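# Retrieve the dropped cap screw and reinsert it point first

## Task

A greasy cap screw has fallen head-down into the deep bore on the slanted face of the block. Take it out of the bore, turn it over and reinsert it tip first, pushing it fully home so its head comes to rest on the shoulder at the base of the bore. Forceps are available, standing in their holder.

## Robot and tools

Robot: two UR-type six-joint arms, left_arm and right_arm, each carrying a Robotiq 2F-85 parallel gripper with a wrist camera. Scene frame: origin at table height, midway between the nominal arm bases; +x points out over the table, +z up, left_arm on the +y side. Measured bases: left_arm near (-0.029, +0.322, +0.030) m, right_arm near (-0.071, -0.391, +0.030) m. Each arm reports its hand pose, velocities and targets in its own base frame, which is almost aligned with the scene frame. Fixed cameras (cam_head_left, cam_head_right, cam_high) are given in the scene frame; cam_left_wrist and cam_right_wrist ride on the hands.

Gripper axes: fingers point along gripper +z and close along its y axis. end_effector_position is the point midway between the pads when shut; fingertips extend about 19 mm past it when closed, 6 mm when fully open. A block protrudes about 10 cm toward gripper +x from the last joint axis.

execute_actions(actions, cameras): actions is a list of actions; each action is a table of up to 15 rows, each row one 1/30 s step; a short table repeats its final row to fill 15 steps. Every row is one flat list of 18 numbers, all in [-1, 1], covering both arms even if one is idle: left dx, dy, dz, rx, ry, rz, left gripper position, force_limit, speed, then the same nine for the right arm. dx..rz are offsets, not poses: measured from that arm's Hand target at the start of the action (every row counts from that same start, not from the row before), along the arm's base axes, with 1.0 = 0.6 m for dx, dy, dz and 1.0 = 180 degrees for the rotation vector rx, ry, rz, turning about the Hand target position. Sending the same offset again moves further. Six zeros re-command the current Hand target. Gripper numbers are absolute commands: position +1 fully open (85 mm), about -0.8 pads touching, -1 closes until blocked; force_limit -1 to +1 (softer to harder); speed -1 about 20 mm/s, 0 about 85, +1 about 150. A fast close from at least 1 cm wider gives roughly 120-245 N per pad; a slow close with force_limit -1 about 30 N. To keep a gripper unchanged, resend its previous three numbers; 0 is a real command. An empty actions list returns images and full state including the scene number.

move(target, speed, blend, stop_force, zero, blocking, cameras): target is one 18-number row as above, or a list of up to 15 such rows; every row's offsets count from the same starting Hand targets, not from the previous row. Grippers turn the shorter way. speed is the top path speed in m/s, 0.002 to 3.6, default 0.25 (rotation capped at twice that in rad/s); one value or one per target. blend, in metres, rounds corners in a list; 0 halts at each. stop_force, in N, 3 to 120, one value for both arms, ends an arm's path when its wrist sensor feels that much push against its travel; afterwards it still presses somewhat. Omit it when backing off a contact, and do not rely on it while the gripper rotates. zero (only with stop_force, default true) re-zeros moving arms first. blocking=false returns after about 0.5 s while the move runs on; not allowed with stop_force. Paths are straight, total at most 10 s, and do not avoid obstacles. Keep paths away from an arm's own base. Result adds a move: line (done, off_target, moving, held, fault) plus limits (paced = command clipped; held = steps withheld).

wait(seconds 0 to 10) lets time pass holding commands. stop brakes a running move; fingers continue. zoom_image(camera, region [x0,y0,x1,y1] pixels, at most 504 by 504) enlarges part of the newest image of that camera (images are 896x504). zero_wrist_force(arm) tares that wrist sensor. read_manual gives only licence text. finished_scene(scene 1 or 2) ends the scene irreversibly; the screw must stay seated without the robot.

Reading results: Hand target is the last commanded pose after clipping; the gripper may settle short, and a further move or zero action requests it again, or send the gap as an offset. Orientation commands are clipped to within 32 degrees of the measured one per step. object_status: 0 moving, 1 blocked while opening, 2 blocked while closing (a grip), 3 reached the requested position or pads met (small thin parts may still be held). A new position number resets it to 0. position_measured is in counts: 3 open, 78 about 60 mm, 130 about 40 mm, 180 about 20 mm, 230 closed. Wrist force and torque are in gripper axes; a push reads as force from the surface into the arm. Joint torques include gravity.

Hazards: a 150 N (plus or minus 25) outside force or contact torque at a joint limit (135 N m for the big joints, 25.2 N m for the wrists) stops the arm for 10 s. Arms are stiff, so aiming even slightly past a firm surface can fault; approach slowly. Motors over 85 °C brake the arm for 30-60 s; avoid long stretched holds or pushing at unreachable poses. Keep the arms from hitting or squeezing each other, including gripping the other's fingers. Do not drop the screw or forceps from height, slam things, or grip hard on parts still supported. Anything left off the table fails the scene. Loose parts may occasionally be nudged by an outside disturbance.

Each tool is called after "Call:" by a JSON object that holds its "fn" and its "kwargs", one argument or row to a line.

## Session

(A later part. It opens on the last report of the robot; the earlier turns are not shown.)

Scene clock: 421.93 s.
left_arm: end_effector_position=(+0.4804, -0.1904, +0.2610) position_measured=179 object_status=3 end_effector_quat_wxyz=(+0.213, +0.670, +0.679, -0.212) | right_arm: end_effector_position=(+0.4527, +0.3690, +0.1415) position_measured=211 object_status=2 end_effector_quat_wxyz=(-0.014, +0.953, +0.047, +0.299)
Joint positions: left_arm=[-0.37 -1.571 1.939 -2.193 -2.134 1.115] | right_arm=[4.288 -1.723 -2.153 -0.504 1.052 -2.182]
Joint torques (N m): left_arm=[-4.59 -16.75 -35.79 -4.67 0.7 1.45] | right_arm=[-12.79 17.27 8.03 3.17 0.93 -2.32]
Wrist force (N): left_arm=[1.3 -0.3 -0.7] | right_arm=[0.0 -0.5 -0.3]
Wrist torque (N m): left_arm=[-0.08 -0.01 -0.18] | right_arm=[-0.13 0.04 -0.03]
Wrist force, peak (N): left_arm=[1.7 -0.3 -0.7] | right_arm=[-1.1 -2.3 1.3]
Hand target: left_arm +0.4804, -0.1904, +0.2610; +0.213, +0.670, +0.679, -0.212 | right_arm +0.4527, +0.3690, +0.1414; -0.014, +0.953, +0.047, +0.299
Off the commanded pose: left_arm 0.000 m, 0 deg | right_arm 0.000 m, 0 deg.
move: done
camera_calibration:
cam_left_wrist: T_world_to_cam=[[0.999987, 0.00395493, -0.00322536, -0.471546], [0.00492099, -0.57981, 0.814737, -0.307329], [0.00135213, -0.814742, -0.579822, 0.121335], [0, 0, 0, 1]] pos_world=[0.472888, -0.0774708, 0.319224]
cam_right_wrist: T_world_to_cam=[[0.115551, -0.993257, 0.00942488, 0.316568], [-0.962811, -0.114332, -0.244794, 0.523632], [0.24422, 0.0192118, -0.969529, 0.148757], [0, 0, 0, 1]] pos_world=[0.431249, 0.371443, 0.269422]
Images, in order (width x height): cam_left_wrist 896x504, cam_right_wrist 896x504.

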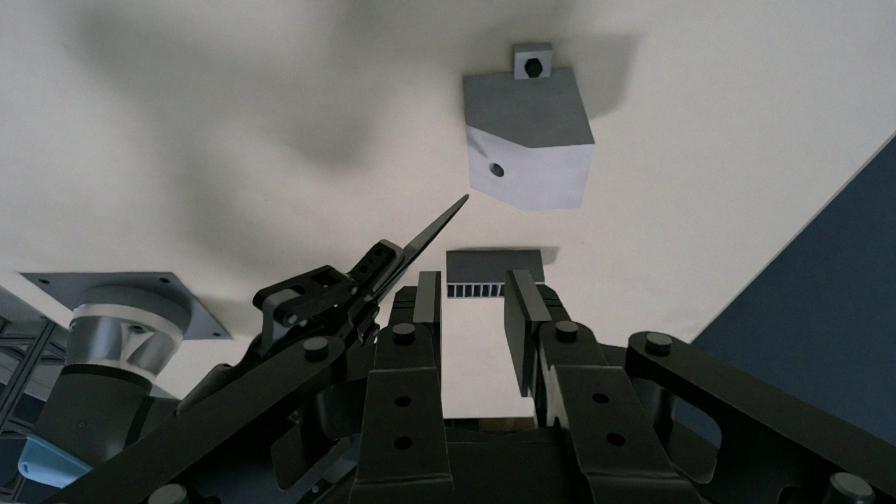

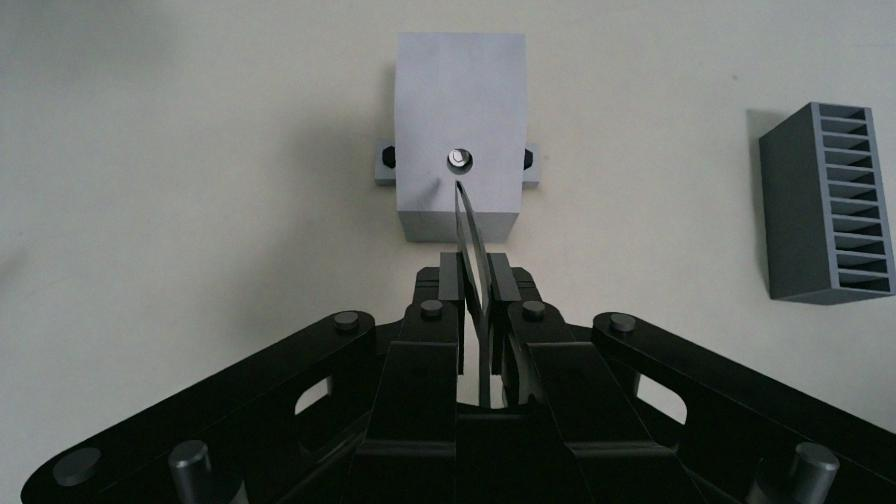

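Call:
{"fn": "move", "kwargs": {
  "target": [0,0,0,0,0,0,-0.4,-0.6,-0.3,0.0353,0.0019,-0.0463,0,0,0,-0.8,-1,-1],
  "speed": 0.04,
  "stop_force": 5
}}

Call:
{"fn": "move", "kwargs": {
  "target": [0,0,0,0,0,0,-0.4,-0.6,-0.3,0.0476,0.0046,-0.0683,0,0,0,-0.8,-1,-1],
  "speed": 0.012,
  "stop_force": 6,
  "cameras": ["cam_right_wrist","cam_left_wrist"]
}}

Call:
{"fn": "zoom_image", "kwargs": {
  "camera": "cam_right_wrist",
  "region": [410, 150, 510, 250]
}}

Scene clock: 429.80 s.
left_arm: end_effector_position=(+0.4804, -0.1904, +0.2610) position_measured=179 object_status=3 end_effector_quat_wxyz=(+0.213, +0.670, +0.679, -0.212) | right_arm: end_effector_position=(+0.4739, +0.3701, +0.1136) position_measured=211 object_status=2 end_effector_quat_wxyz=(-0.014, +0.953, +0.047, +0.299)
Joint positions: left_arm=[-0.37 -1.571 1.939 -2.193 -2.134 1.115] | right_arm=[4.247 -1.814 -2.141 -0.403 1.066 -2.226]
Joint torques (N m): left_arm=[-3.57 -15.82 -35.06 -4.26 0.48 1.3] | right_arm=[12.39 36.69 7.36 3.8 -2.94 2.58]
Wrist force (N): left_arm=[1.4 -0.5 -0.7] | right_arm=[0.0 -0.4 -0.2]
Wrist torque (N m): left_arm=[-0.10 -0.03 -0.19] | right_arm=[-0.11 0.03 -0.08]
Wrist force, peak (N): left_arm=[1.8 -0.3 -0.7] | right_arm=[-0.2 -0.7 0.6]
Hand target: left_arm +0.4804, -0.1904, +0.2610; +0.213, +0.670, +0.679, -0.212 | right_arm +0.4739, +0.3701, +0.1136; -0.014, +0.953, +0.047, +0.299
Off the commanded pose: left_arm 0.000 m, 0 deg | right_arm 0.000 m, 0 deg.
move: done

Scene clock: 432.50 s.
left_arm: end_effector_position=(+0.4804, -0.1904, +0.2610) position_measured=179 object_status=3 end_effector_quat_wxyz=(+0.213, +0.670, +0.679, -0.212) | right_arm: end_effector_position=(+0.4852, +0.3712, +0.0973) position_measured=211 object_status=2 end_effector_quat_wxyz=(-0.014, +0.953, +0.047, +0.299)
Joint positions: left_arm=[-0.37 -1.571 1.939 -2.193 -2.134 1.115] | right_arm=[4.227 -1.867 -2.131 -0.35 1.073 -2.248]
Joint torques (N m): left_arm=[-3.32 -15.81 -35.65 -4.47 0.49 1.59] | right_arm=[11.37 34.94 4.99 3.78 -2.86 2.58]
Wrist force (N): left_arm=[1.4 -0.3 -0.7] | right_arm=[0.0 -0.5 -6.9]
Wrist torque (N m): left_arm=[-0.08 -0.02 -0.18] | right_arm=[-0.07 0.17 -0.08]
Wrist force, peak (N): left_arm=[1.5 -0.5 -1.0] | right_arm=[-2.1 -0.3 -23.4]
Hand target: left_arm +0.4804, -0.1904, +0.2610; +0.213, +0.670, +0.679, -0.212 | right_arm +0.4852, +0.3712, +0.0973; -0.014, +0.953, +0.047, +0.299 (not the last commanded pose)
Off the commanded pose: left_arm 0.000 m, 0 deg | right_arm 0.030 m, 0 deg.
move: contact (right_arm)
camera_calibration:
cam_left_wrist: T_world_to_cam=[[0.999987, 0.00395493, -0.00322536, -0.471546], [0.00492099, -0.57981, 0.814737, -0.307329], [0.00135213, -0.814742, -0.579822, 0.121335], [0, 0, 0, 1]] pos_world=[0.472888, -0.0774708, 0.319224]
cam_right_wrist: T_world_to_cam=[[0.115434, -0.99327, 0.00948563, 0.315361], [-0.962848, -0.114236, -0.24469, 0.544302], [0.244127, 0.0191124, -0.969555, 0.0980134], [0, 0, 0, 1]] pos_world=[0.463749, 0.373544, 0.225223]
Images, in order (width x height): cam_left_wrist 896x504, cam_right_wrist 896x504.

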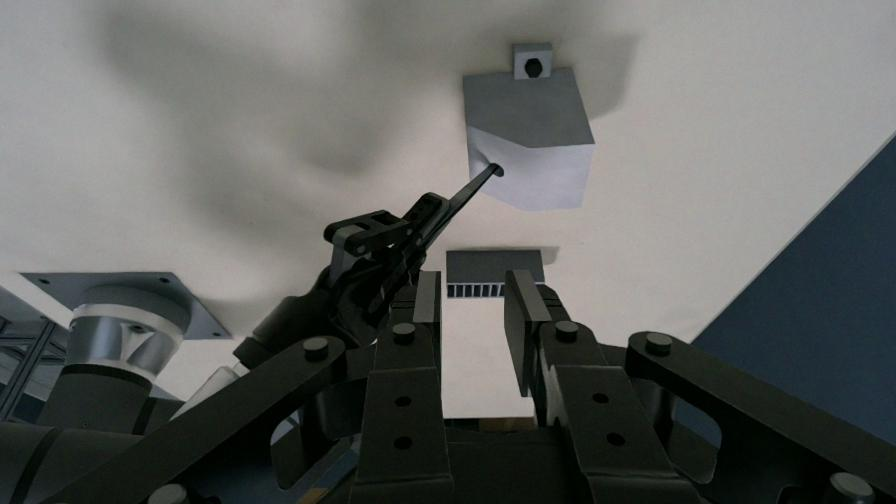

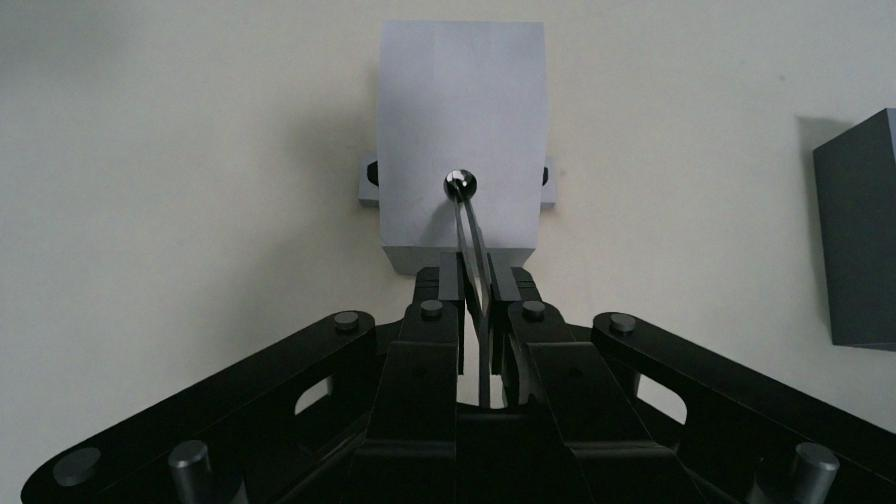

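Scaled by 5.040 from the camera's 896x504 image, which has a finer 1280x720 frame.

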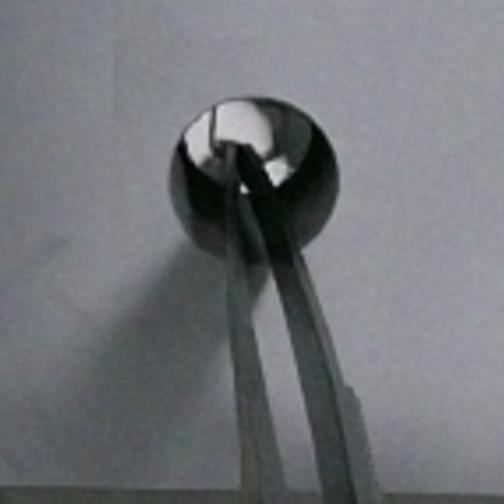

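Call:
{"fn": "move", "kwargs": {
  "target": [0,0,0,0,0,0,-0.4,-0.6,-0.3,-0.0029,-0.0003,0.0041,0,0,0,-0.8,-1,-1],
  "speed": 0.03
}}

Call:
{"fn": "move", "kwargs": {
  "target": [0,0,0,0,0,0,-0.4,-0.6,-0.3,-0.0034,-0.0003,-0.0024,0,0,0,-0.8,-1,-1],
  "speed": 0.02
}}

Call:
{"fn": "move", "kwargs": {
  "target": [0,0,0,0,0,0,-0.4,-0.6,-0.3,0.0428,0.0041,-0.0614,0,0,0,-0.8,-1,-1],
  "speed": 0.012,
  "stop_force": 10,
  "cameras": ["cam_right_wrist"]
}}

Call:
{"fn": "zoom_image", "kwargs": {
  "camera": "cam_right_wrist",
  "region": [410, 150, 510, 250]
}}

Scene clock: 439.40 s.
left_arm: end_effector_position=(+0.4804, -0.1904, +0.2610) position_measured=179 object_status=3 end_effector_quat_wxyz=(+0.213, +0.670, +0.679, -0.212) | right_arm: end_effector_position=(+0.4834, +0.3710, +0.0998) position_measured=211 object_status=2 end_effector_quat_wxyz=(-0.014, +0.953, +0.047, +0.299)
Joint positions: left_arm=[-0.37 -1.571 1.939 -2.193 -2.134 1.115] | right_arm=[4.23 -1.859 -2.133 -0.358 1.072 -2.245]
Joint torques (N m): left_arm=[-3.5 -16.32 -35.57 -4.34 0.47 1.31] | right_arm=[7.34 27.26 9.46 3.18 -2.71 1.88]
Wrist force (N): left_arm=[1.4 -0.3 -0.7] | right_arm=[-0.1 -0.7 -0.1]
Wrist torque (N m): left_arm=[-0.08 -0.03 -0.18] | right_arm=[-0.14 0.04 -0.11]
Wrist force, peak (N): left_arm=[1.5 -0.7 -0.8] | right_arm=[0.1 -0.8 -7.0]
Hand target: left_arm +0.4804, -0.1904, +0.2610; +0.213, +0.670, +0.679, -0.212 | right_arm +0.4835, +0.3710, +0.0998; -0.014, +0.953, +0.047, +0.299
Off the commanded pose: left_arm 0.000 m, 0 deg | right_arm 0.000 m, 0 deg.
move: done

Scene clock: 440.10 s.
left_arm: end_effector_position=(+0.4804, -0.1904, +0.2610) position_measured=179 object_status=3 end_effector_quat_wxyz=(+0.213, +0.670, +0.679, -0.212) | right_arm: end_effector_position=(+0.4814, +0.3708, +0.0983) position_measured=211 object_status=2 end_effector_quat_wxyz=(-0.014, +0.953, +0.047, +0.299)
Joint positions: left_arm=[-0.37 -1.571 1.939 -2.193 -2.134 1.115] | right_arm=[4.234 -1.859 -2.138 -0.354 1.07 -2.241]
Joint torques (N m): left_arm=[-2.9 -15.28 -34.91 -4.25 0.44 1.32] | right_arm=[6.49 37.46 13.09 3.86 -2.27 1.86]
Wrist force (N): left_arm=[1.5 -0.3 -0.8] | right_arm=[1.1 -0.5 0.3]
Wrist torque (N m): left_arm=[-0.07 -0.03 -0.19] | right_arm=[-0.14 0.09 -0.10]
Wrist force, peak (N): left_arm=[1.6 -0.5 -0.8] | right_arm=[1.3 -0.9 0.5]
Hand target: left_arm +0.4804, -0.1904, +0.2610; +0.213, +0.670, +0.679, -0.212 | right_arm +0.4814, +0.3708, +0.0984; -0.014, +0.953, +0.047, +0.299
Off the commanded pose: left_arm 0.000 m, 0 deg | right_arm 0.000 m, 0 deg.
move: done

Scene clock: 441.90 s.
left_arm: end_effector_position=(+0.4804, -0.1904, +0.2610) position_measured=179 object_status=3 end_effector_quat_wxyz=(+0.213, +0.670, +0.679, -0.212) | right_arm: end_effector_position=(+0.4863, +0.3713, +0.0914) position_measured=211 object_status=2 end_effector_quat_wxyz=(-0.014, +0.953, +0.047, +0.299)
Joint positions: left_arm=[-0.37 -1.571 1.939 -2.193 -2.134 1.115] | right_arm=[4.225 -1.881 -2.133 -0.332 1.074 -2.25]
Joint torques (N m): left_arm=[-3.26 -17.34 -36.44 -4.06 0.31 1.33] | right_arm=[11.67 36.15 4.76 3.9 -2.59 2.63]
Wrist force (N): left_arm=[1.2 -0.4 -0.7] | right_arm=[0.5 -0.7 -4.8]
Wrist torque (N m): left_arm=[-0.09 0.00 -0.18] | right_arm=[-0.10 0.20 -0.08]
Wrist force, peak (N): left_arm=[1.6 -0.3 -0.8] | right_arm=[-3.6 -0.2 -23.9]
Hand target: left_arm +0.4804, -0.1904, +0.2610; +0.213, +0.670, +0.679, -0.212 | right_arm +0.4863, +0.3713, +0.0914; -0.014, +0.953, +0.047, +0.299 (not the last commanded pose)
Off the commanded pose: left_arm 0.000 m, 0 deg | right_arm 0.037 m, 0 deg.
move: contact (right_arm)
camera_calibration:
cam_right_wrist: T_world_to_cam=[[0.115434, -0.99327, 0.00948563, 0.315488], [-0.962848, -0.114236, -0.24469, 0.54394], [0.244127, 0.0191124, -0.969555, 0.0920207], [0, 0, 0, 1]] pos_world=[0.464849, 0.373744, 0.219323]
Images, in order (width x height): cam_right_wrist 896x504.

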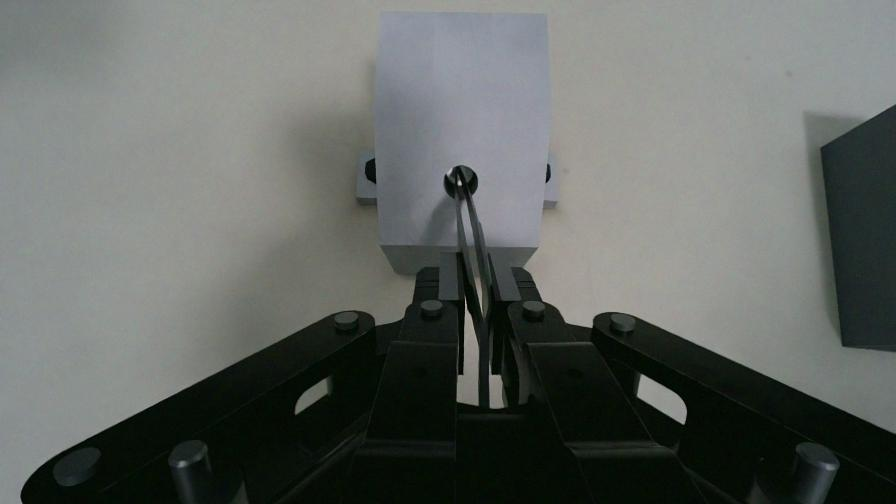

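Scaled by 5.040 from the camera's 896x504 image, which has a finer 1280x720 frame.

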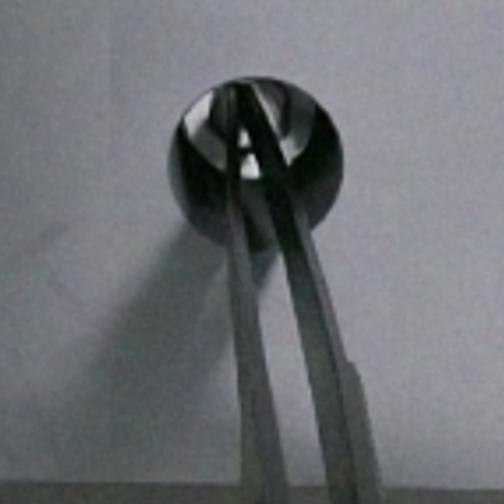

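Call:
{"fn": "move", "kwargs": {
  "target": [0,0,0,0,0,0,-0.4,-0.6,-0.3,-0.0428,-0.0041,0.0614,0,0,0,-0.8,-1,-1],
  "speed": 0.05
}}

Call:
{"fn": "move", "kwargs": {
  "target": [0,0,0,0,0,0,-0.4,-0.6,-0.3,-0.0095,-0.001,0.0137,0,0,0,-0.95,0.2,-1],
  "speed": 0.05,
  "cameras": ["cam_right_wrist","cam_left_wrist"]
}}

Call:
{"fn": "zoom_image", "kwargs": {
  "camera": "cam_left_wrist",
  "region": [380, 120, 540, 280]
}}

Call:
{"fn": "zoom_image", "kwargs": {
  "camera": "cam_right_wrist",
  "region": [410, 130, 510, 230]
}}

Scene clock: 450.57 s.
left_arm: end_effector_position=(+0.4804, -0.1904, +0.2610) position_measured=179 object_status=3 end_effector_quat_wxyz=(+0.213, +0.670, +0.679, -0.212) | right_arm: end_effector_position=(+0.4605, +0.3689, +0.1282) position_measured=211 object_status=2 end_effector_quat_wxyz=(-0.014, +0.953, +0.047, +0.299)
Joint positions: left_arm=[-0.37 -1.571 1.939 -2.193 -2.134 1.115] | right_arm=[4.272 -1.761 -2.154 -0.456 1.057 -2.199]
Joint torques (N m): left_arm=[-4.34 -16.95 -36.14 -4.11 0.39 1.42] | right_arm=[-12.49 18.68 22.5 4.62 0.22 -2.54]
Wrist force (N): left_arm=[1.2 -0.4 -0.5] | right_arm=[-0.1 -0.8 -0.2]
Wrist torque (N m): left_arm=[-0.08 0.00 -0.18] | right_arm=[-0.17 0.06 -0.07]
Wrist force, peak (N): left_arm=[1.6 -0.6 -0.8] | right_arm=[0.6 -0.9 -5.0]
Hand target: left_arm +0.4804, -0.1904, +0.2610; +0.213, +0.670, +0.679, -0.212 | right_arm +0.4606, +0.3688, +0.1283; -0.014, +0.953, +0.047, +0.299
Off the commanded pose: left_arm 0.000 m, 0 deg | right_arm 0.000 m, 0 deg.
move: done

Scene clock: 451.30 s.
left_arm: end_effector_position=(+0.4804, -0.1904, +0.2610) position_measured=179 object_status=3 end_effector_quat_wxyz=(+0.213, +0.670, +0.679, -0.212) | right_arm: end_effector_position=(+0.4548, +0.3683, +0.1365) position_measured=217 object_status=2 end_effector_quat_wxyz=(-0.014, +0.953, +0.047, +0.299) end_effector_velocity=(+0.001, +0.000, -0.001) end_effector_angular_velocity=(+0.003, +0.000, -0.001)
Joint positions: left_arm=[-0.37 -1.571 1.939 -2.193 -2.134 1.115] | right_arm=[4.283 -1.735 -2.156 -0.486 1.054 -2.187]
Joint velocities: left_arm=[within noise] | right_arm=[-0.002 -0.003 0 0.005 0.001 0]
Joint torques (N m): left_arm=[-4.54 -16.33 -35.36 -3.95 0.02 1.24] | right_arm=[-6.69 17.42 11.41 4.53 -1.87 -0.81]
Wrist force (N): left_arm=[1.5 -0.4 -0.9] | right_arm=[-0.1 -0.7 -0.1]
Wrist torque (N m): left_arm=[-0.09 -0.04 -0.18] | right_arm=[-0.15 0.05 -0.11]
Wrist force, peak (N): left_arm=[1.5 -0.4 -1.0] | right_arm=[-0.3 -0.8 0.2]
Hand target: left_arm +0.4804, -0.1904, +0.2610; +0.213, +0.670, +0.679, -0.212 | right_arm +0.4549, +0.3682, +0.1365; -0.014, +0.953, +0.047, +0.299
Off the commanded pose: left_arm 0.000 m, 0 deg | right_arm 0.000 m, 0 deg.
move: done
camera_calibration:
cam_left_wrist: T_world_to_cam=[[0.999987, 0.00395493, -0.00322536, -0.471546], [0.00492099, -0.57981, 0.814737, -0.307329], [0.00135213, -0.814742, -0.579822, 0.121335], [0, 0, 0, 1]] pos_world=[0.472888, -0.0774708, 0.319224]
cam_right_wrist: T_world_to_cam=[[0.115434, -0.99327, 0.00948563, 0.315617], [-0.962848, -0.114236, -0.24469, 0.524292], [0.244127, 0.0191124, -0.969555, 0.143497], [0, 0, 0, 1]] pos_world=[0.433349, 0.370644, 0.264423]
Images, in order (width x height): cam_left_wrist 896x504, cam_right_wrist 896x504.

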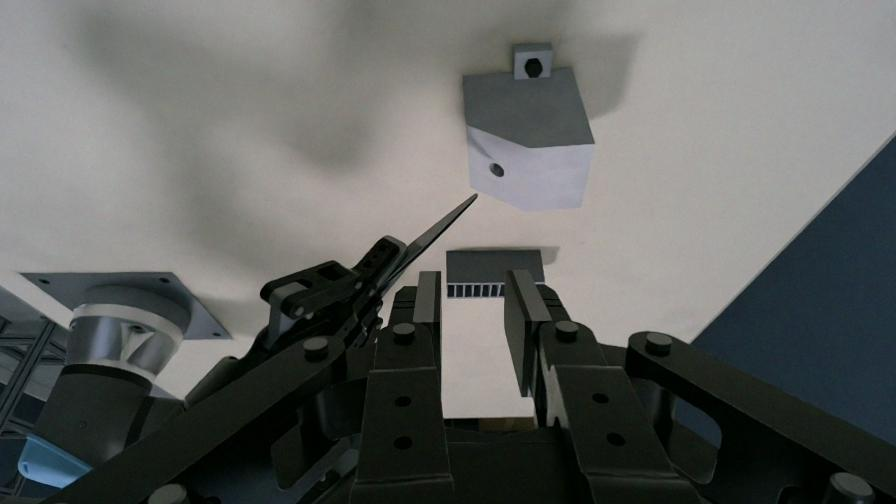

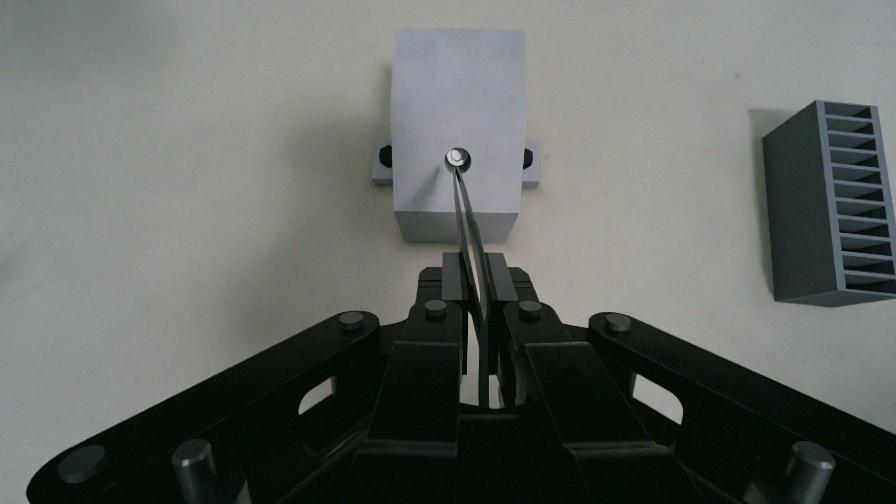

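Scaled by 3.150 from the camera's 896x504 image, which has a finer 1280x720 frame.

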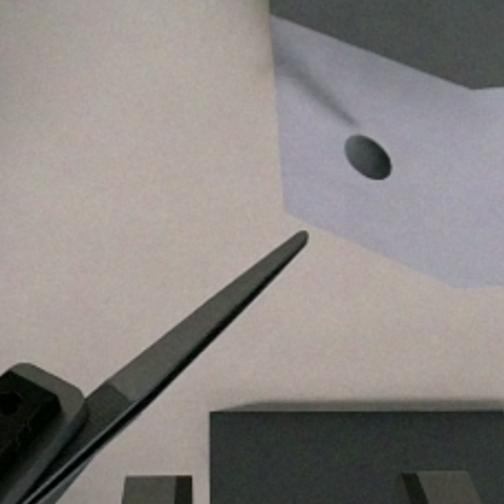

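Scaled by 5.040 from the camera's 896x504 image, which has a finer 1280x720 frame.

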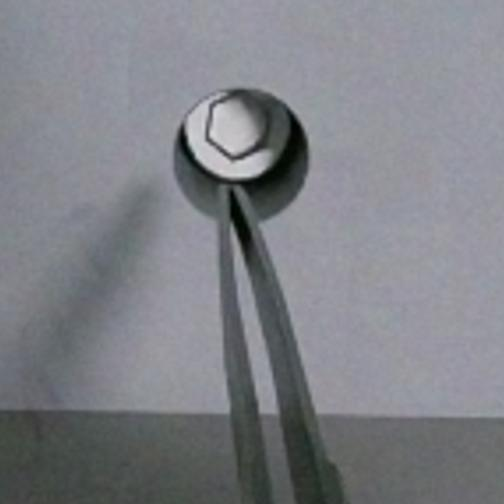

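Call:
{"fn": "move", "kwargs": {
  "target": [0,0,0,0,0,0,-0.4,-0.6,-0.3,0.0099,-0.0007,0.0274,-0.0064,0.0664,0,-0.95,0.2,-1],
  "speed": 0.06,
  "cameras": ["cam_right_wrist","cam_left_wrist"]
}}

Call:
{"fn": "zoom_image", "kwargs": {
  "camera": "cam_left_wrist",
  "region": [380, 120, 540, 280]
}}

Call:
{"fn": "zoom_image", "kwargs": {
  "camera": "cam_right_wrist",
  "region": [410, 100, 510, 200]
}}

Scene clock: 462.83 s.
left_arm: end_effector_position=(+0.4804, -0.1904, +0.2610) position_measured=179 object_status=3 end_effector_quat_wxyz=(+0.213, +0.670, +0.679, -0.212) | right_arm: end_effector_position=(+0.4610, +0.3678, +0.1530) position_measured=217 object_status=2 end_effector_quat_wxyz=(-0.009, +0.979, +0.048, +0.198)
Joint positions: left_arm=[-0.37 -1.571 1.939 -2.193 -2.134 1.115] | right_arm=[4.187 -1.73 -1.995 -0.747 1.25 -2.233]
Joint torques (N m): left_arm=[-3.63 -16.08 -36.35 -3.71 0.28 1.53] | right_arm=[13.06 27.67 10.95 4.52 -2.53 2.33]
Wrist force (N): left_arm=[1.4 -0.4 -0.9] | right_arm=[0.2 -0.4 0.0]
Wrist torque (N m): left_arm=[-0.09 -0.02 -0.18] | right_arm=[-0.09 -0.07 -0.04]
Wrist force, peak (N): left_arm=[1.7 -0.6 -0.6] | right_arm=[-0.2 -0.7 -0.4]
Hand target: left_arm +0.4804, -0.1904, +0.2610; +0.213, +0.670, +0.679, -0.212 | right_arm +0.4608, +0.3678, +0.1529; -0.009, +0.979, +0.048, +0.198
Off the commanded pose: left_arm 0.000 m, 0 deg | right_arm 0.000 m, 0 deg.
move: done
camera_calibration:
cam_left_wrist: T_world_to_cam=[[0.999987, 0.00395493, -0.00322536, -0.471546], [0.00492099, -0.57981, 0.814737, -0.307329], [0.00135213, -0.814742, -0.579822, 0.121335], [0, 0, 0, 1]] pos_world=[0.472888, -0.0774708, 0.319224]
cam_right_wrist: T_world_to_cam=[[0.117001, -0.993119, 0.00514694, 0.31417], [-0.992401, -0.117112, -0.0377544, 0.517177], [0.0380973, -0.000690546, -0.999274, 0.26481], [0, 0, 0, 1]] pos_world=[0.466401, 0.372758, 0.282526]
Images, in order (width x height): cam_left_wrist 896x504, cam_right_wrist 896x504.

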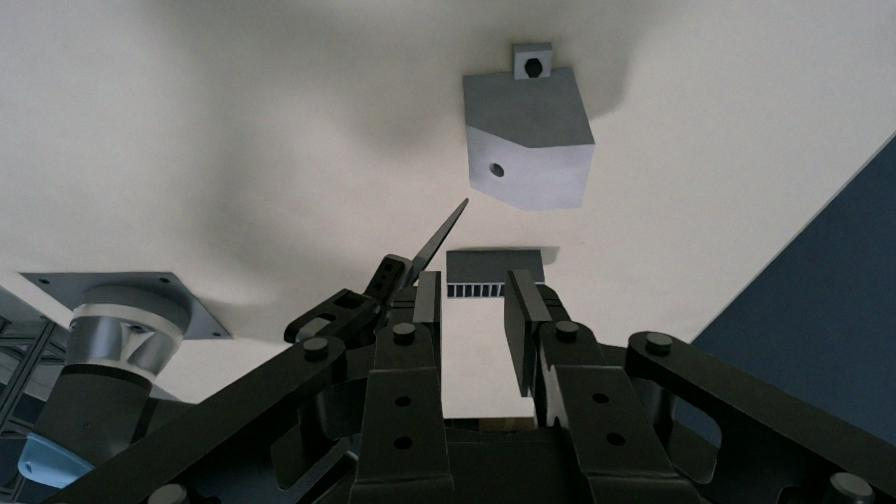

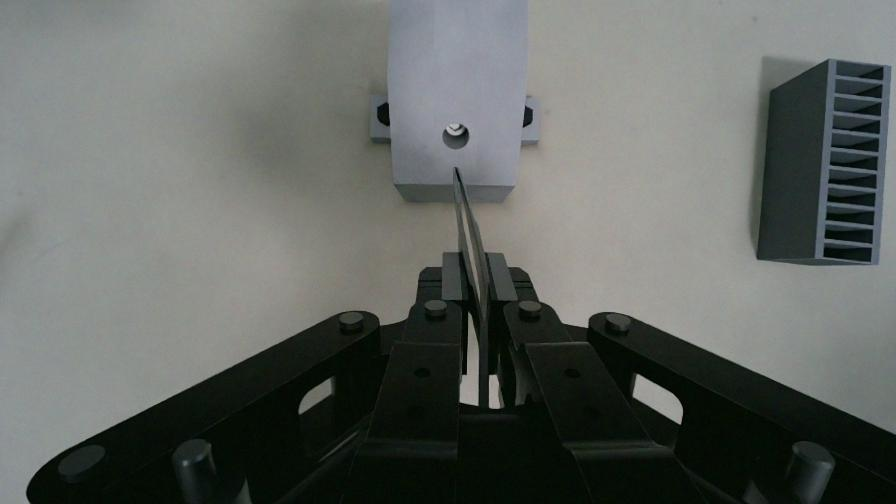

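Scaled by 3.150 from the camera's 896x504 image, which has a finer 1280x720 frame.

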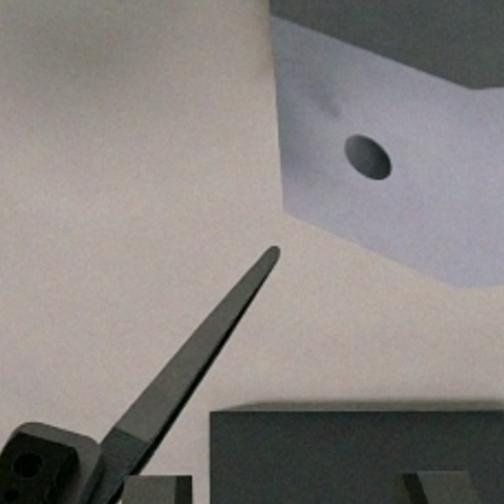

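Scaled by 5.040 from the camera's 896x504 image, which has a finer 1280x720 frame.

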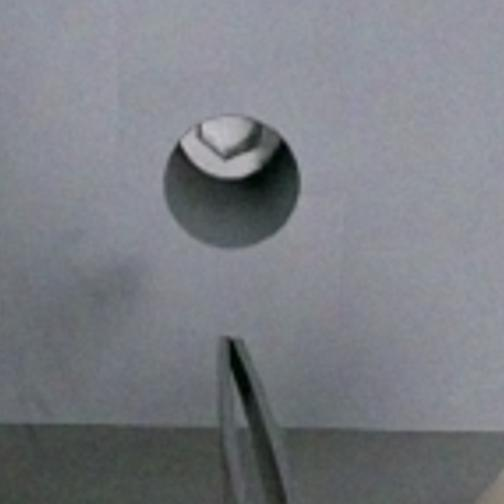

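Call:
{"fn": "move", "kwargs": {
  "target": [0,0,0,0,0,0,-0.4,-0.6,-0.3,0.0468,0.0045,-0.0676,0,0,0,-0.95,0.2,-1],
  "speed": 0.05,
  "stop_force": 5
}}

Call:
{"fn": "move", "kwargs": {
  "target": [0,0,0,0,0,0,-0.4,-0.6,-0.3,0.0476,0.0046,-0.0683,0,0,0,-0.95,0.2,-1],
  "speed": 0.012,
  "stop_force": 6,
  "cameras": ["cam_right_wrist","cam_left_wrist"]
}}

Call:
{"fn": "zoom_image", "kwargs": {
  "camera": "cam_right_wrist",
  "region": [410, 130, 510, 230]
}}

Call:
{"fn": "zoom_image", "kwargs": {
  "camera": "cam_left_wrist",
  "region": [420, 120, 540, 240]
}}

Scene clock: 469.57 s.
left_arm: end_effector_position=(+0.4804, -0.1904, +0.2610) position_measured=179 object_status=3 end_effector_quat_wxyz=(+0.213, +0.670, +0.679, -0.212) | right_arm: end_effector_position=(+0.4889, +0.3705, +0.1124) position_measured=217 object_status=2 end_effector_quat_wxyz=(-0.009, +0.979, +0.048, +0.198)
Joint positions: left_arm=[-0.37 -1.571 1.939 -2.193 -2.134 1.115] | right_arm=[4.143 -1.842 -1.984 -0.633 1.261 -2.279]
Joint torques (N m): left_arm=[-2 -16.76 -35.64 -3.65 0.12 1.28] | right_arm=[12.23 38.91 9.41 3.8 -2.66 2.6]
Wrist force (N): left_arm=[1.4 -0.5 -0.6] | right_arm=[0.2 -0.4 -0.1]
Wrist torque (N m): left_arm=[-0.11 -0.03 -0.19] | right_arm=[-0.10 -0.05 -0.09]
Wrist force, peak (N): left_arm=[1.5 -0.5 -0.9] | right_arm=[0.4 -0.3 -1.1]
Hand target: left_arm +0.4804, -0.1904, +0.2610; +0.213, +0.670, +0.679, -0.212 | right_arm +0.4889, +0.3705, +0.1124; -0.009, +0.979, +0.048, +0.198
Off the commanded pose: left_arm 0.000 m, 0 deg | right_arm 0.000 m, 0 deg.
move: done

Scene clock: 471.33 s.
left_arm: end_effector_position=(+0.4804, -0.1904, +0.2610) position_measured=179 object_status=3 end_effector_quat_wxyz=(+0.213, +0.670, +0.679, -0.212) | right_arm: end_effector_position=(+0.4937, +0.3710, +0.1055) position_measured=217 object_status=2 end_effector_quat_wxyz=(-0.009, +0.979, +0.048, +0.198)
Joint positions: left_arm=[-0.37 -1.571 1.939 -2.193 -2.134 1.115] | right_arm=[4.135 -1.861 -1.98 -0.614 1.262 -2.286]
Joint torques (N m): left_arm=[-1.64 -15.08 -35.32 -3.78 0.04 1.15] | right_arm=[10.75 35.56 6.61 3.52 -3.1 2.71]
Wrist force (N): left_arm=[1.4 -0.3 -0.6] | right_arm=[-3.4 -0.4 -10.4]
Wrist torque (N m): left_arm=[-0.08 -0.02 -0.18] | right_arm=[-0.03 0.12 -0.10]
Wrist force, peak (N): left_arm=[1.7 -0.5 -0.7] | right_arm=[-8.4 0.3 -28.5]
Hand target: left_arm +0.4804, -0.1904, +0.2610; +0.213, +0.670, +0.679, -0.212 | right_arm +0.4937, +0.3710, +0.1055; -0.009, +0.979, +0.048, +0.198 (not the last commanded pose)
Off the commanded pose: left_arm 0.000 m, 0 deg | right_arm 0.042 m, 0 deg.
move: contact (right_arm)
camera_calibration:
cam_left_wrist: T_world_to_cam=[[0.999987, 0.00395493, -0.00322536, -0.471546], [0.00492099, -0.57981, 0.814737, -0.307329], [0.00135213, -0.814742, -0.579822, 0.121335], [0, 0, 0, 1]] pos_world=[0.472888, -0.0774708, 0.319224]
cam_right_wrist: T_world_to_cam=[[0.116998, -0.993118, 0.0052345, 0.313736], [-0.992405, -0.117112, -0.0376435, 0.548282], [0.0379975, -0.000790547, -0.999278, 0.216086], [0, 0, 0, 1]] pos_world=[0.499201, 0.375958, 0.234927]
Images, in order (width x height): cam_left_wrist 896x504, cam_right_wrist 896x504.

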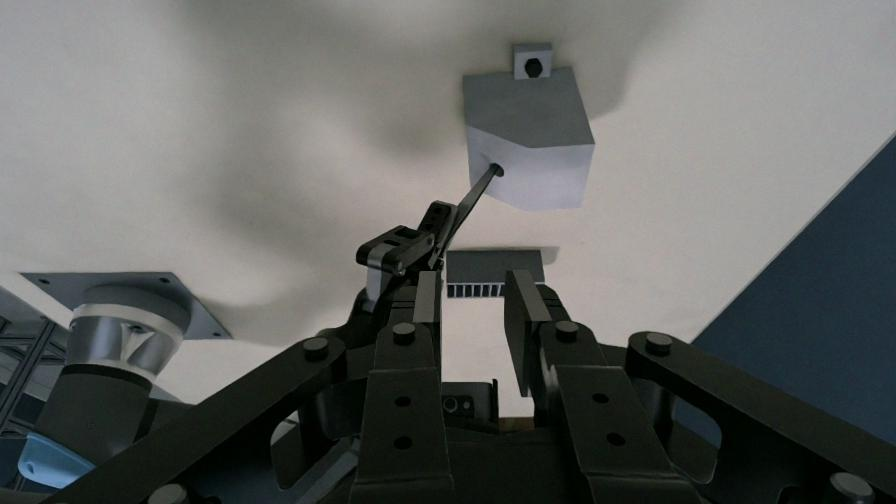

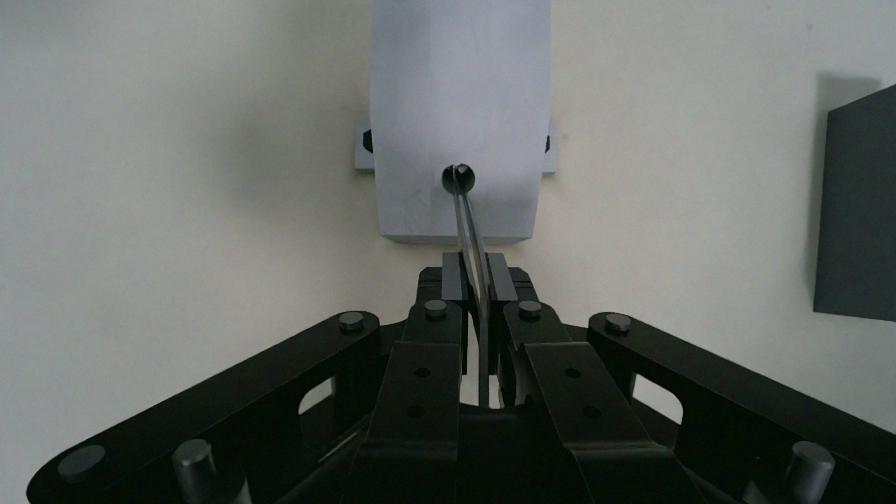

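Scaled by 5.040 from the camera's 896x504 image, which has a finer 1280x720 frame.

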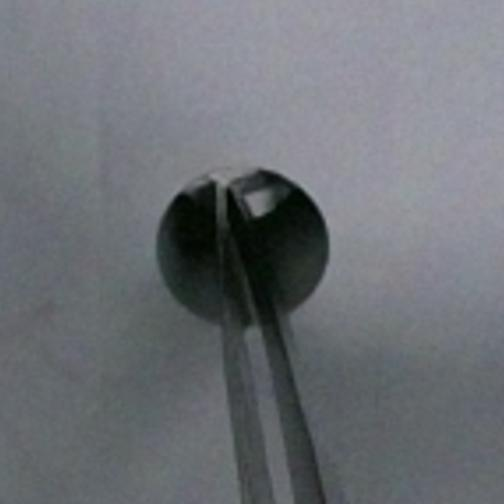

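Scaled by 4.200 from the camera's 896x504 image, which has a finer 1280x720 frame.

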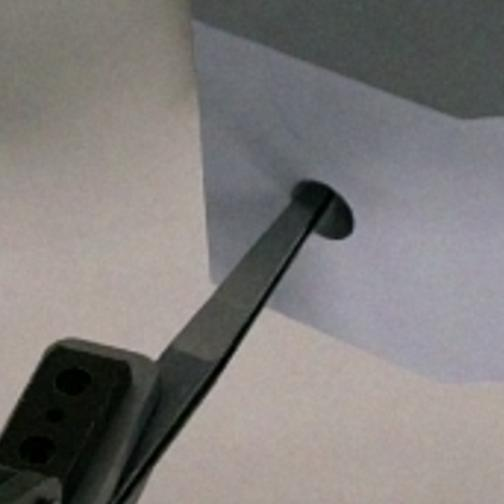

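Call:
{"fn": "move", "kwargs": {
  "target": [0,0,0,0,0,0,-0.4,-0.6,-0.3,0.0333,0.0032,-0.0478,0,0,0,-0.95,0.2,-1],
  "speed": 0.008,
  "stop_force": 12,
  "cameras": ["cam_right_wrist","cam_left_wrist"]
}}

Call:
{"fn": "zoom_image", "kwargs": {
  "camera": "cam_right_wrist",
  "region": [410, 130, 510, 230]
}}

Call:
{"fn": "zoom_image", "kwargs": {
  "camera": "cam_left_wrist",
  "region": [420, 120, 540, 240]
}}

Scene clock: 476.00 s.
left_arm: end_effector_position=(+0.4804, -0.1904, +0.2610) position_measured=179 object_status=3 end_effector_quat_wxyz=(+0.213, +0.670, +0.679, -0.212) | right_arm: end_effector_position=(+0.4938, +0.3710, +0.1052) position_measured=217 object_status=2 end_effector_quat_wxyz=(-0.009, +0.979, +0.048, +0.198)
Joint positions: left_arm=[-0.37 -1.571 1.939 -2.193 -2.134 1.115] | right_arm=[4.135 -1.862 -1.98 -0.614 1.262 -2.286]
Joint torques (N m): left_arm=[-3.4 -15.75 -34.89 -3.43 0.14 1.38] | right_arm=[6.05 21.99 23.95 0.37 -0.17 2.59]
Wrist force (N): left_arm=[1.5 -0.4 -0.6] | right_arm=[-6.6 0.1 -24.7]
Wrist torque (N m): left_arm=[-0.09 -0.03 -0.18] | right_arm=[0.03 0.32 -0.09]
Wrist force, peak (N): left_arm=[1.7 -0.6 -0.8] | right_arm=[-11.0 1.0 -40.7]
Hand target: left_arm +0.4804, -0.1904, +0.2610; +0.213, +0.670, +0.679, -0.212 | right_arm +0.4938, +0.3711, +0.1052; -0.009, +0.979, +0.048, +0.198 (not the last commanded pose)
Off the commanded pose: left_arm 0.000 m, 0 deg | right_arm 0.035 m, 0 deg.
move: contact (right_arm)
camera_calibration:
cam_left_wrist: T_world_to_cam=[[0.999987, 0.00395493, -0.00322536, -0.471546], [0.00492099, -0.57981, 0.814737, -0.307329], [0.00135213, -0.814742, -0.579822, 0.121335], [0, 0, 0, 1]] pos_world=[0.472888, -0.0774708, 0.319224]
cam_right_wrist: T_world_to_cam=[[0.117001, -0.993118, 0.00514696, 0.313843], [-0.992401, -0.117112, -0.0377544, 0.548409], [0.0380973, -0.000690546, -0.999274, 0.215794], [0, 0, 0, 1]] pos_world=[0.499301, 0.376058, 0.234726]
Images, in order (width x height): cam_left_wrist 896x504, cam_right_wrist 896x504.

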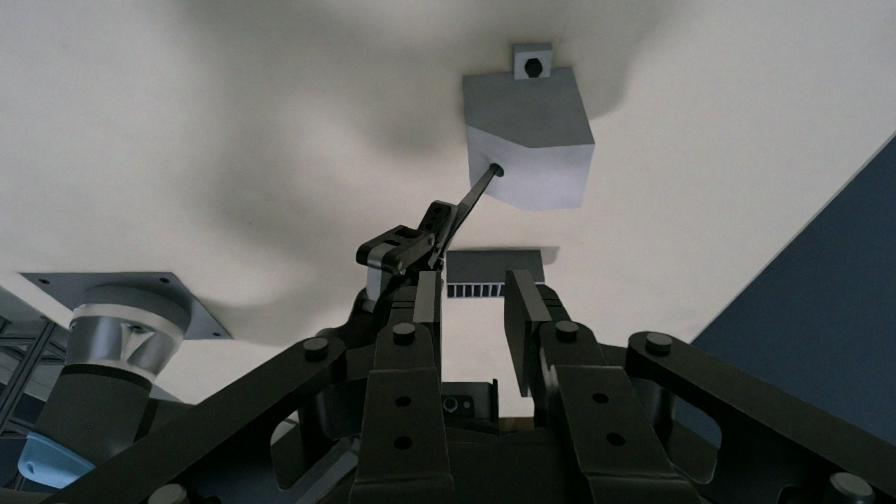

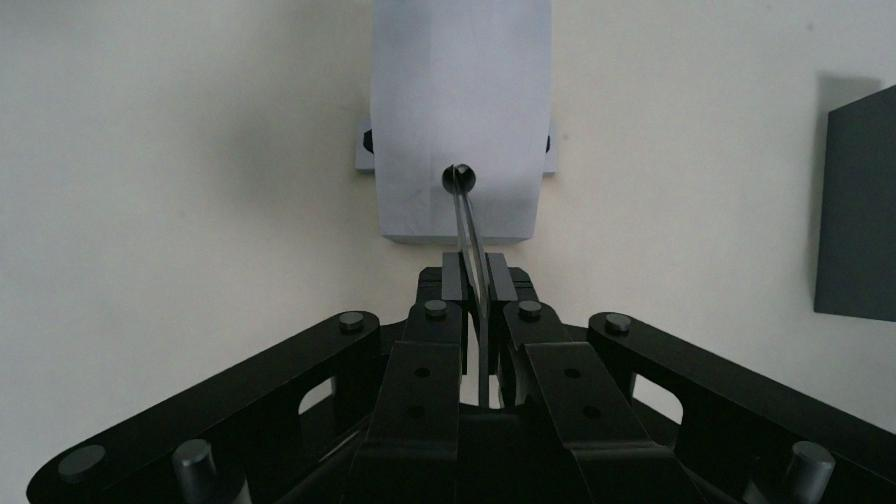

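Scaled by 5.040 from the camera's 896x504 image, which has a finer 1280x720 frame.

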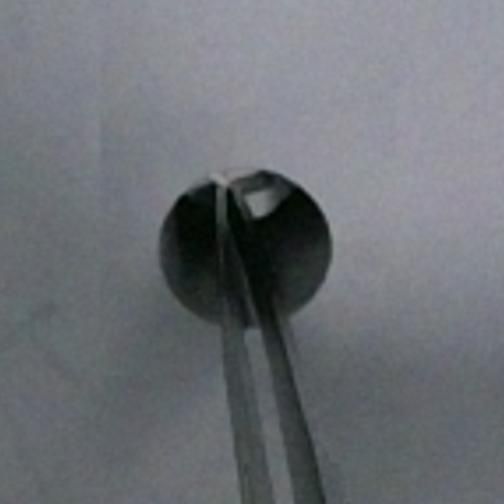

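Scaled by 4.200 from the camera's 896x504 image, which has a finer 1280x720 frame.

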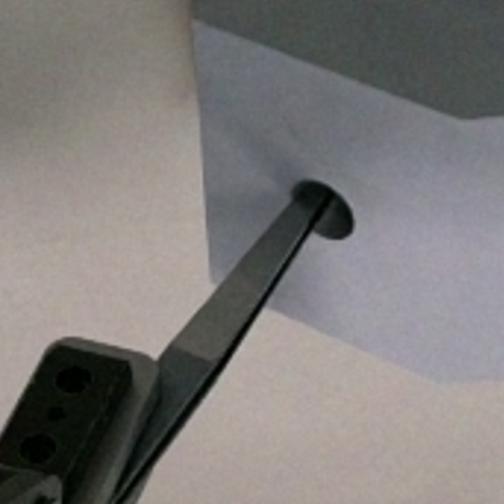

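Call:
{"fn": "move", "kwargs": {
  "target": [0,0,0,0,0,0,-0.4,-0.6,-0.3,-0.0057,-0.0005,0.0082,0,0,0,-0.95,0.2,-1],
  "speed": 0.03
}}

Call:
{"fn": "move", "kwargs": {
  "target": [0,0,0,0,0,0,-0.4,-0.6,-0.3,0.009,0.0008,0.0063,-0.0032,0.0332,0,-0.95,0.2,-1],
  "speed": 0.03
}}

Call:
{"fn": "move", "kwargs": {
  "target": [0,0,0,0,0,0,-0.4,-0.6,-0.3,0.0285,0.0028,-0.041,0,0,0,-0.95,0.2,-1],
  "speed": 0.01,
  "stop_force": 8,
  "cameras": ["cam_right_wrist","cam_left_wrist"]
}}

Call:
{"fn": "zoom_image", "kwargs": {
  "camera": "cam_right_wrist",
  "region": [410, 110, 510, 210]
}}

Call:
{"fn": "zoom_image", "kwargs": {
  "camera": "cam_left_wrist",
  "region": [420, 120, 540, 240]
}}

Scene clock: 490.60 s.
left_arm: end_effector_position=(+0.4804, -0.1904, +0.2610) position_measured=179 object_status=3 end_effector_quat_wxyz=(+0.213, +0.670, +0.679, -0.212) | right_arm: end_effector_position=(+0.4903, +0.3707, +0.1102) position_measured=217 object_status=2 end_effector_quat_wxyz=(-0.009, +0.979, +0.048, +0.198)
Joint positions: left_arm=[-0.37 -1.571 1.939 -2.193 -2.134 1.115] | right_arm=[4.14 -1.848 -1.983 -0.627 1.261 -2.281]
Joint torques (N m): left_arm=[-3.03 -15.4 -34.16 -3.23 -0.06 1.21] | right_arm=[3.83 26.03 11.43 3.64 -2.36 1.54]
Wrist force (N): left_arm=[1.4 -0.5 -0.7] | right_arm=[0.2 -0.2 -0.1]
Wrist torque (N m): left_arm=[-0.11 -0.03 -0.18] | right_arm=[-0.07 -0.05 -0.12]
Wrist force, peak (N): left_arm=[1.4 -0.6 -0.8] | right_arm=[-6.3 0.1 -25.6]
Hand target: left_arm +0.4804, -0.1904, +0.2610; +0.213, +0.670, +0.679, -0.212 | right_arm +0.4904, +0.3708, +0.1101; -0.009, +0.979, +0.048, +0.198
Off the commanded pose: left_arm 0.000 m, 0 deg | right_arm 0.000 m, 0 deg.
move: done

Scene clock: 492.63 s.
left_arm: end_effector_position=(+0.4804, -0.1904, +0.2610) position_measured=179 object_status=3 end_effector_quat_wxyz=(+0.213, +0.670, +0.679, -0.212) | right_arm: end_effector_position=(+0.4959, +0.3713, +0.1140) position_measured=217 object_status=2 end_effector_quat_wxyz=(-0.007, +0.988, +0.048, +0.146)
Joint positions: left_arm=[-0.37 -1.571 1.939 -2.193 -2.134 1.115] | right_arm=[4.095 -1.868 -1.895 -0.754 1.35 -2.308]
Joint torques (N m): left_arm=[-1.96 -16.89 -35.04 -3.08 -0.1 1.43] | right_arm=[8.81 33.6 6.63 2.95 -0.57 -0.04]
Wrist force (N): left_arm=[1.3 -0.5 -0.7] | right_arm=[9.2 -0.1 -0.8]
Wrist torque (N m): left_arm=[-0.11 0.00 -0.19] | right_arm=[-0.03 0.16 -0.02]
Wrist force, peak (N): left_arm=[1.7 -0.4 -0.7] | right_arm=[11.5 -0.2 0.7]
Hand target: left_arm +0.4804, -0.1904, +0.2610; +0.213, +0.670, +0.679, -0.212 | right_arm +0.4958, +0.3712, +0.1139; -0.007, +0.988, +0.048, +0.146
Off the commanded pose: left_arm 0.000 m, 0 deg | right_arm 0.000 m, 0 deg.
move: done

Scene clock: 493.83 s.
left_arm: end_effector_position=(+0.4804, -0.1904, +0.2610) position_measured=179 object_status=3 end_effector_quat_wxyz=(+0.213, +0.670, +0.679, -0.212) | right_arm: end_effector_position=(+0.4964, +0.3713, +0.1129) position_measured=217 object_status=2 end_effector_quat_wxyz=(-0.007, +0.988, +0.049, +0.146)
Joint positions: left_arm=[-0.37 -1.571 1.939 -2.193 -2.134 1.115] | right_arm=[4.095 -1.87 -1.895 -0.752 1.35 -2.308]
Joint torques (N m): left_arm=[-2.56 -14.97 -35.22 -3.03 -0.43 1.33] | right_arm=[15 40.09 20.98 1.53 0.22 2.42]
Wrist force (N): left_arm=[1.4 -0.3 -0.8] | right_arm=[11.6 0.5 1.7]
Wrist torque (N m): left_arm=[-0.07 -0.02 -0.18] | right_arm=[-0.07 0.20 -0.05]
Wrist force, peak (N): left_arm=[1.5 -0.7 -0.6] | right_arm=[10.3 0.8 -8.1]
Hand target: left_arm +0.4804, -0.1904, +0.2610; +0.213, +0.670, +0.679, -0.212 | right_arm +0.4964, +0.3713, +0.1129; -0.007, +0.988, +0.049, +0.146 (not the last commanded pose)
Off the commanded pose: left_arm 0.000 m, 0 deg | right_arm 0.029 m, 0 deg.
move: contact (right_arm)
camera_calibration:
cam_left_wrist: T_world_to_cam=[[0.999987, 0.00395493, -0.00322536, -0.471546], [0.00492099, -0.57981, 0.814737, -0.307329], [0.00135213, -0.814742, -0.579822, 0.121335], [0, 0, 0, 1]] pos_world=[0.472888, -0.0774708, 0.319224]
cam_right_wrist: T_world_to_cam=[[0.117465, -0.993072, 0.00304545, 0.313687], [-0.990868, -0.116999, 0.0670241, 0.53867], [-0.0662034, -0.0108906, -0.997747, 0.278699], [0, 0, 0, 1]] pos_world=[0.515354, 0.377573, 0.241012]
Images, in order (width x height): cam_left_wrist 896x504, cam_right_wrist 896x504.

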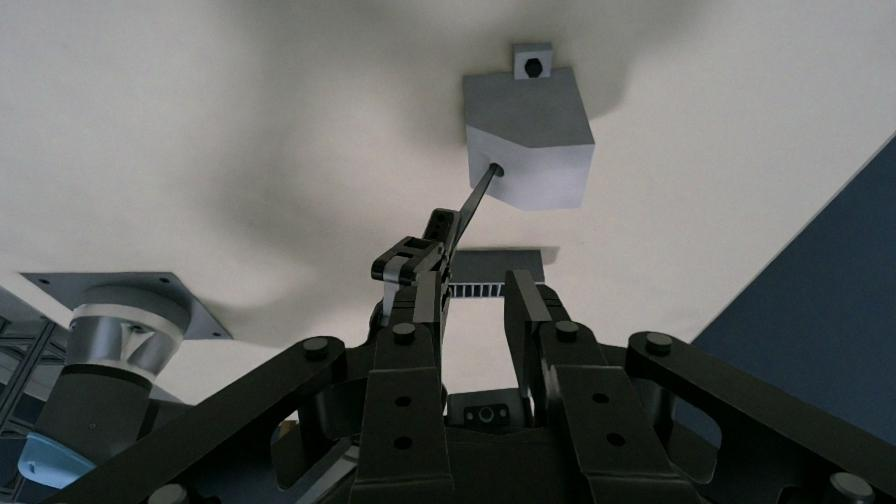

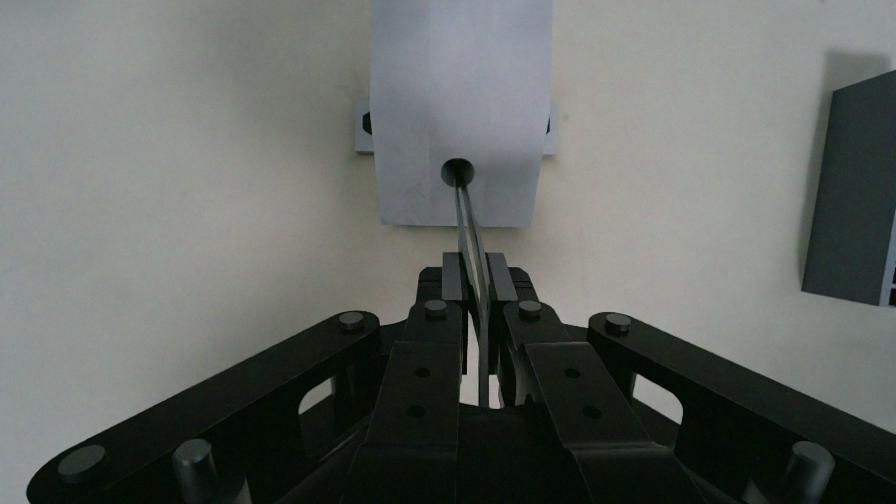

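Scaled by 5.040 from the camera's 896x504 image, which has a finer 1280x720 frame.

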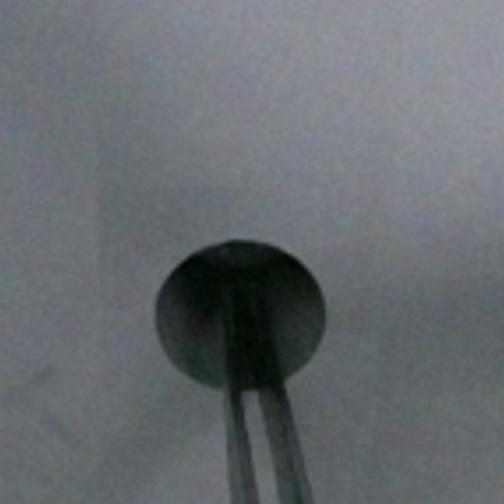

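Scaled by 4.200 from the camera's 896x504 image, which has a finer 1280x720 frame.

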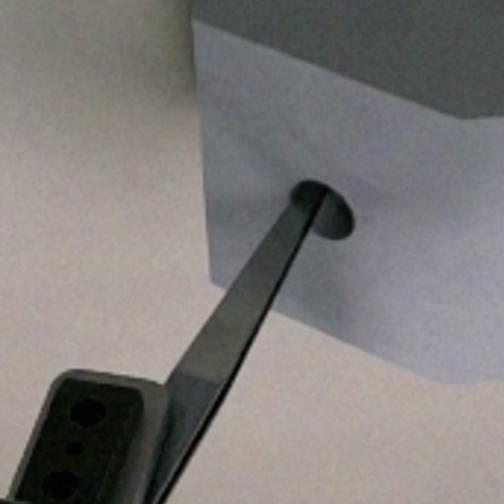

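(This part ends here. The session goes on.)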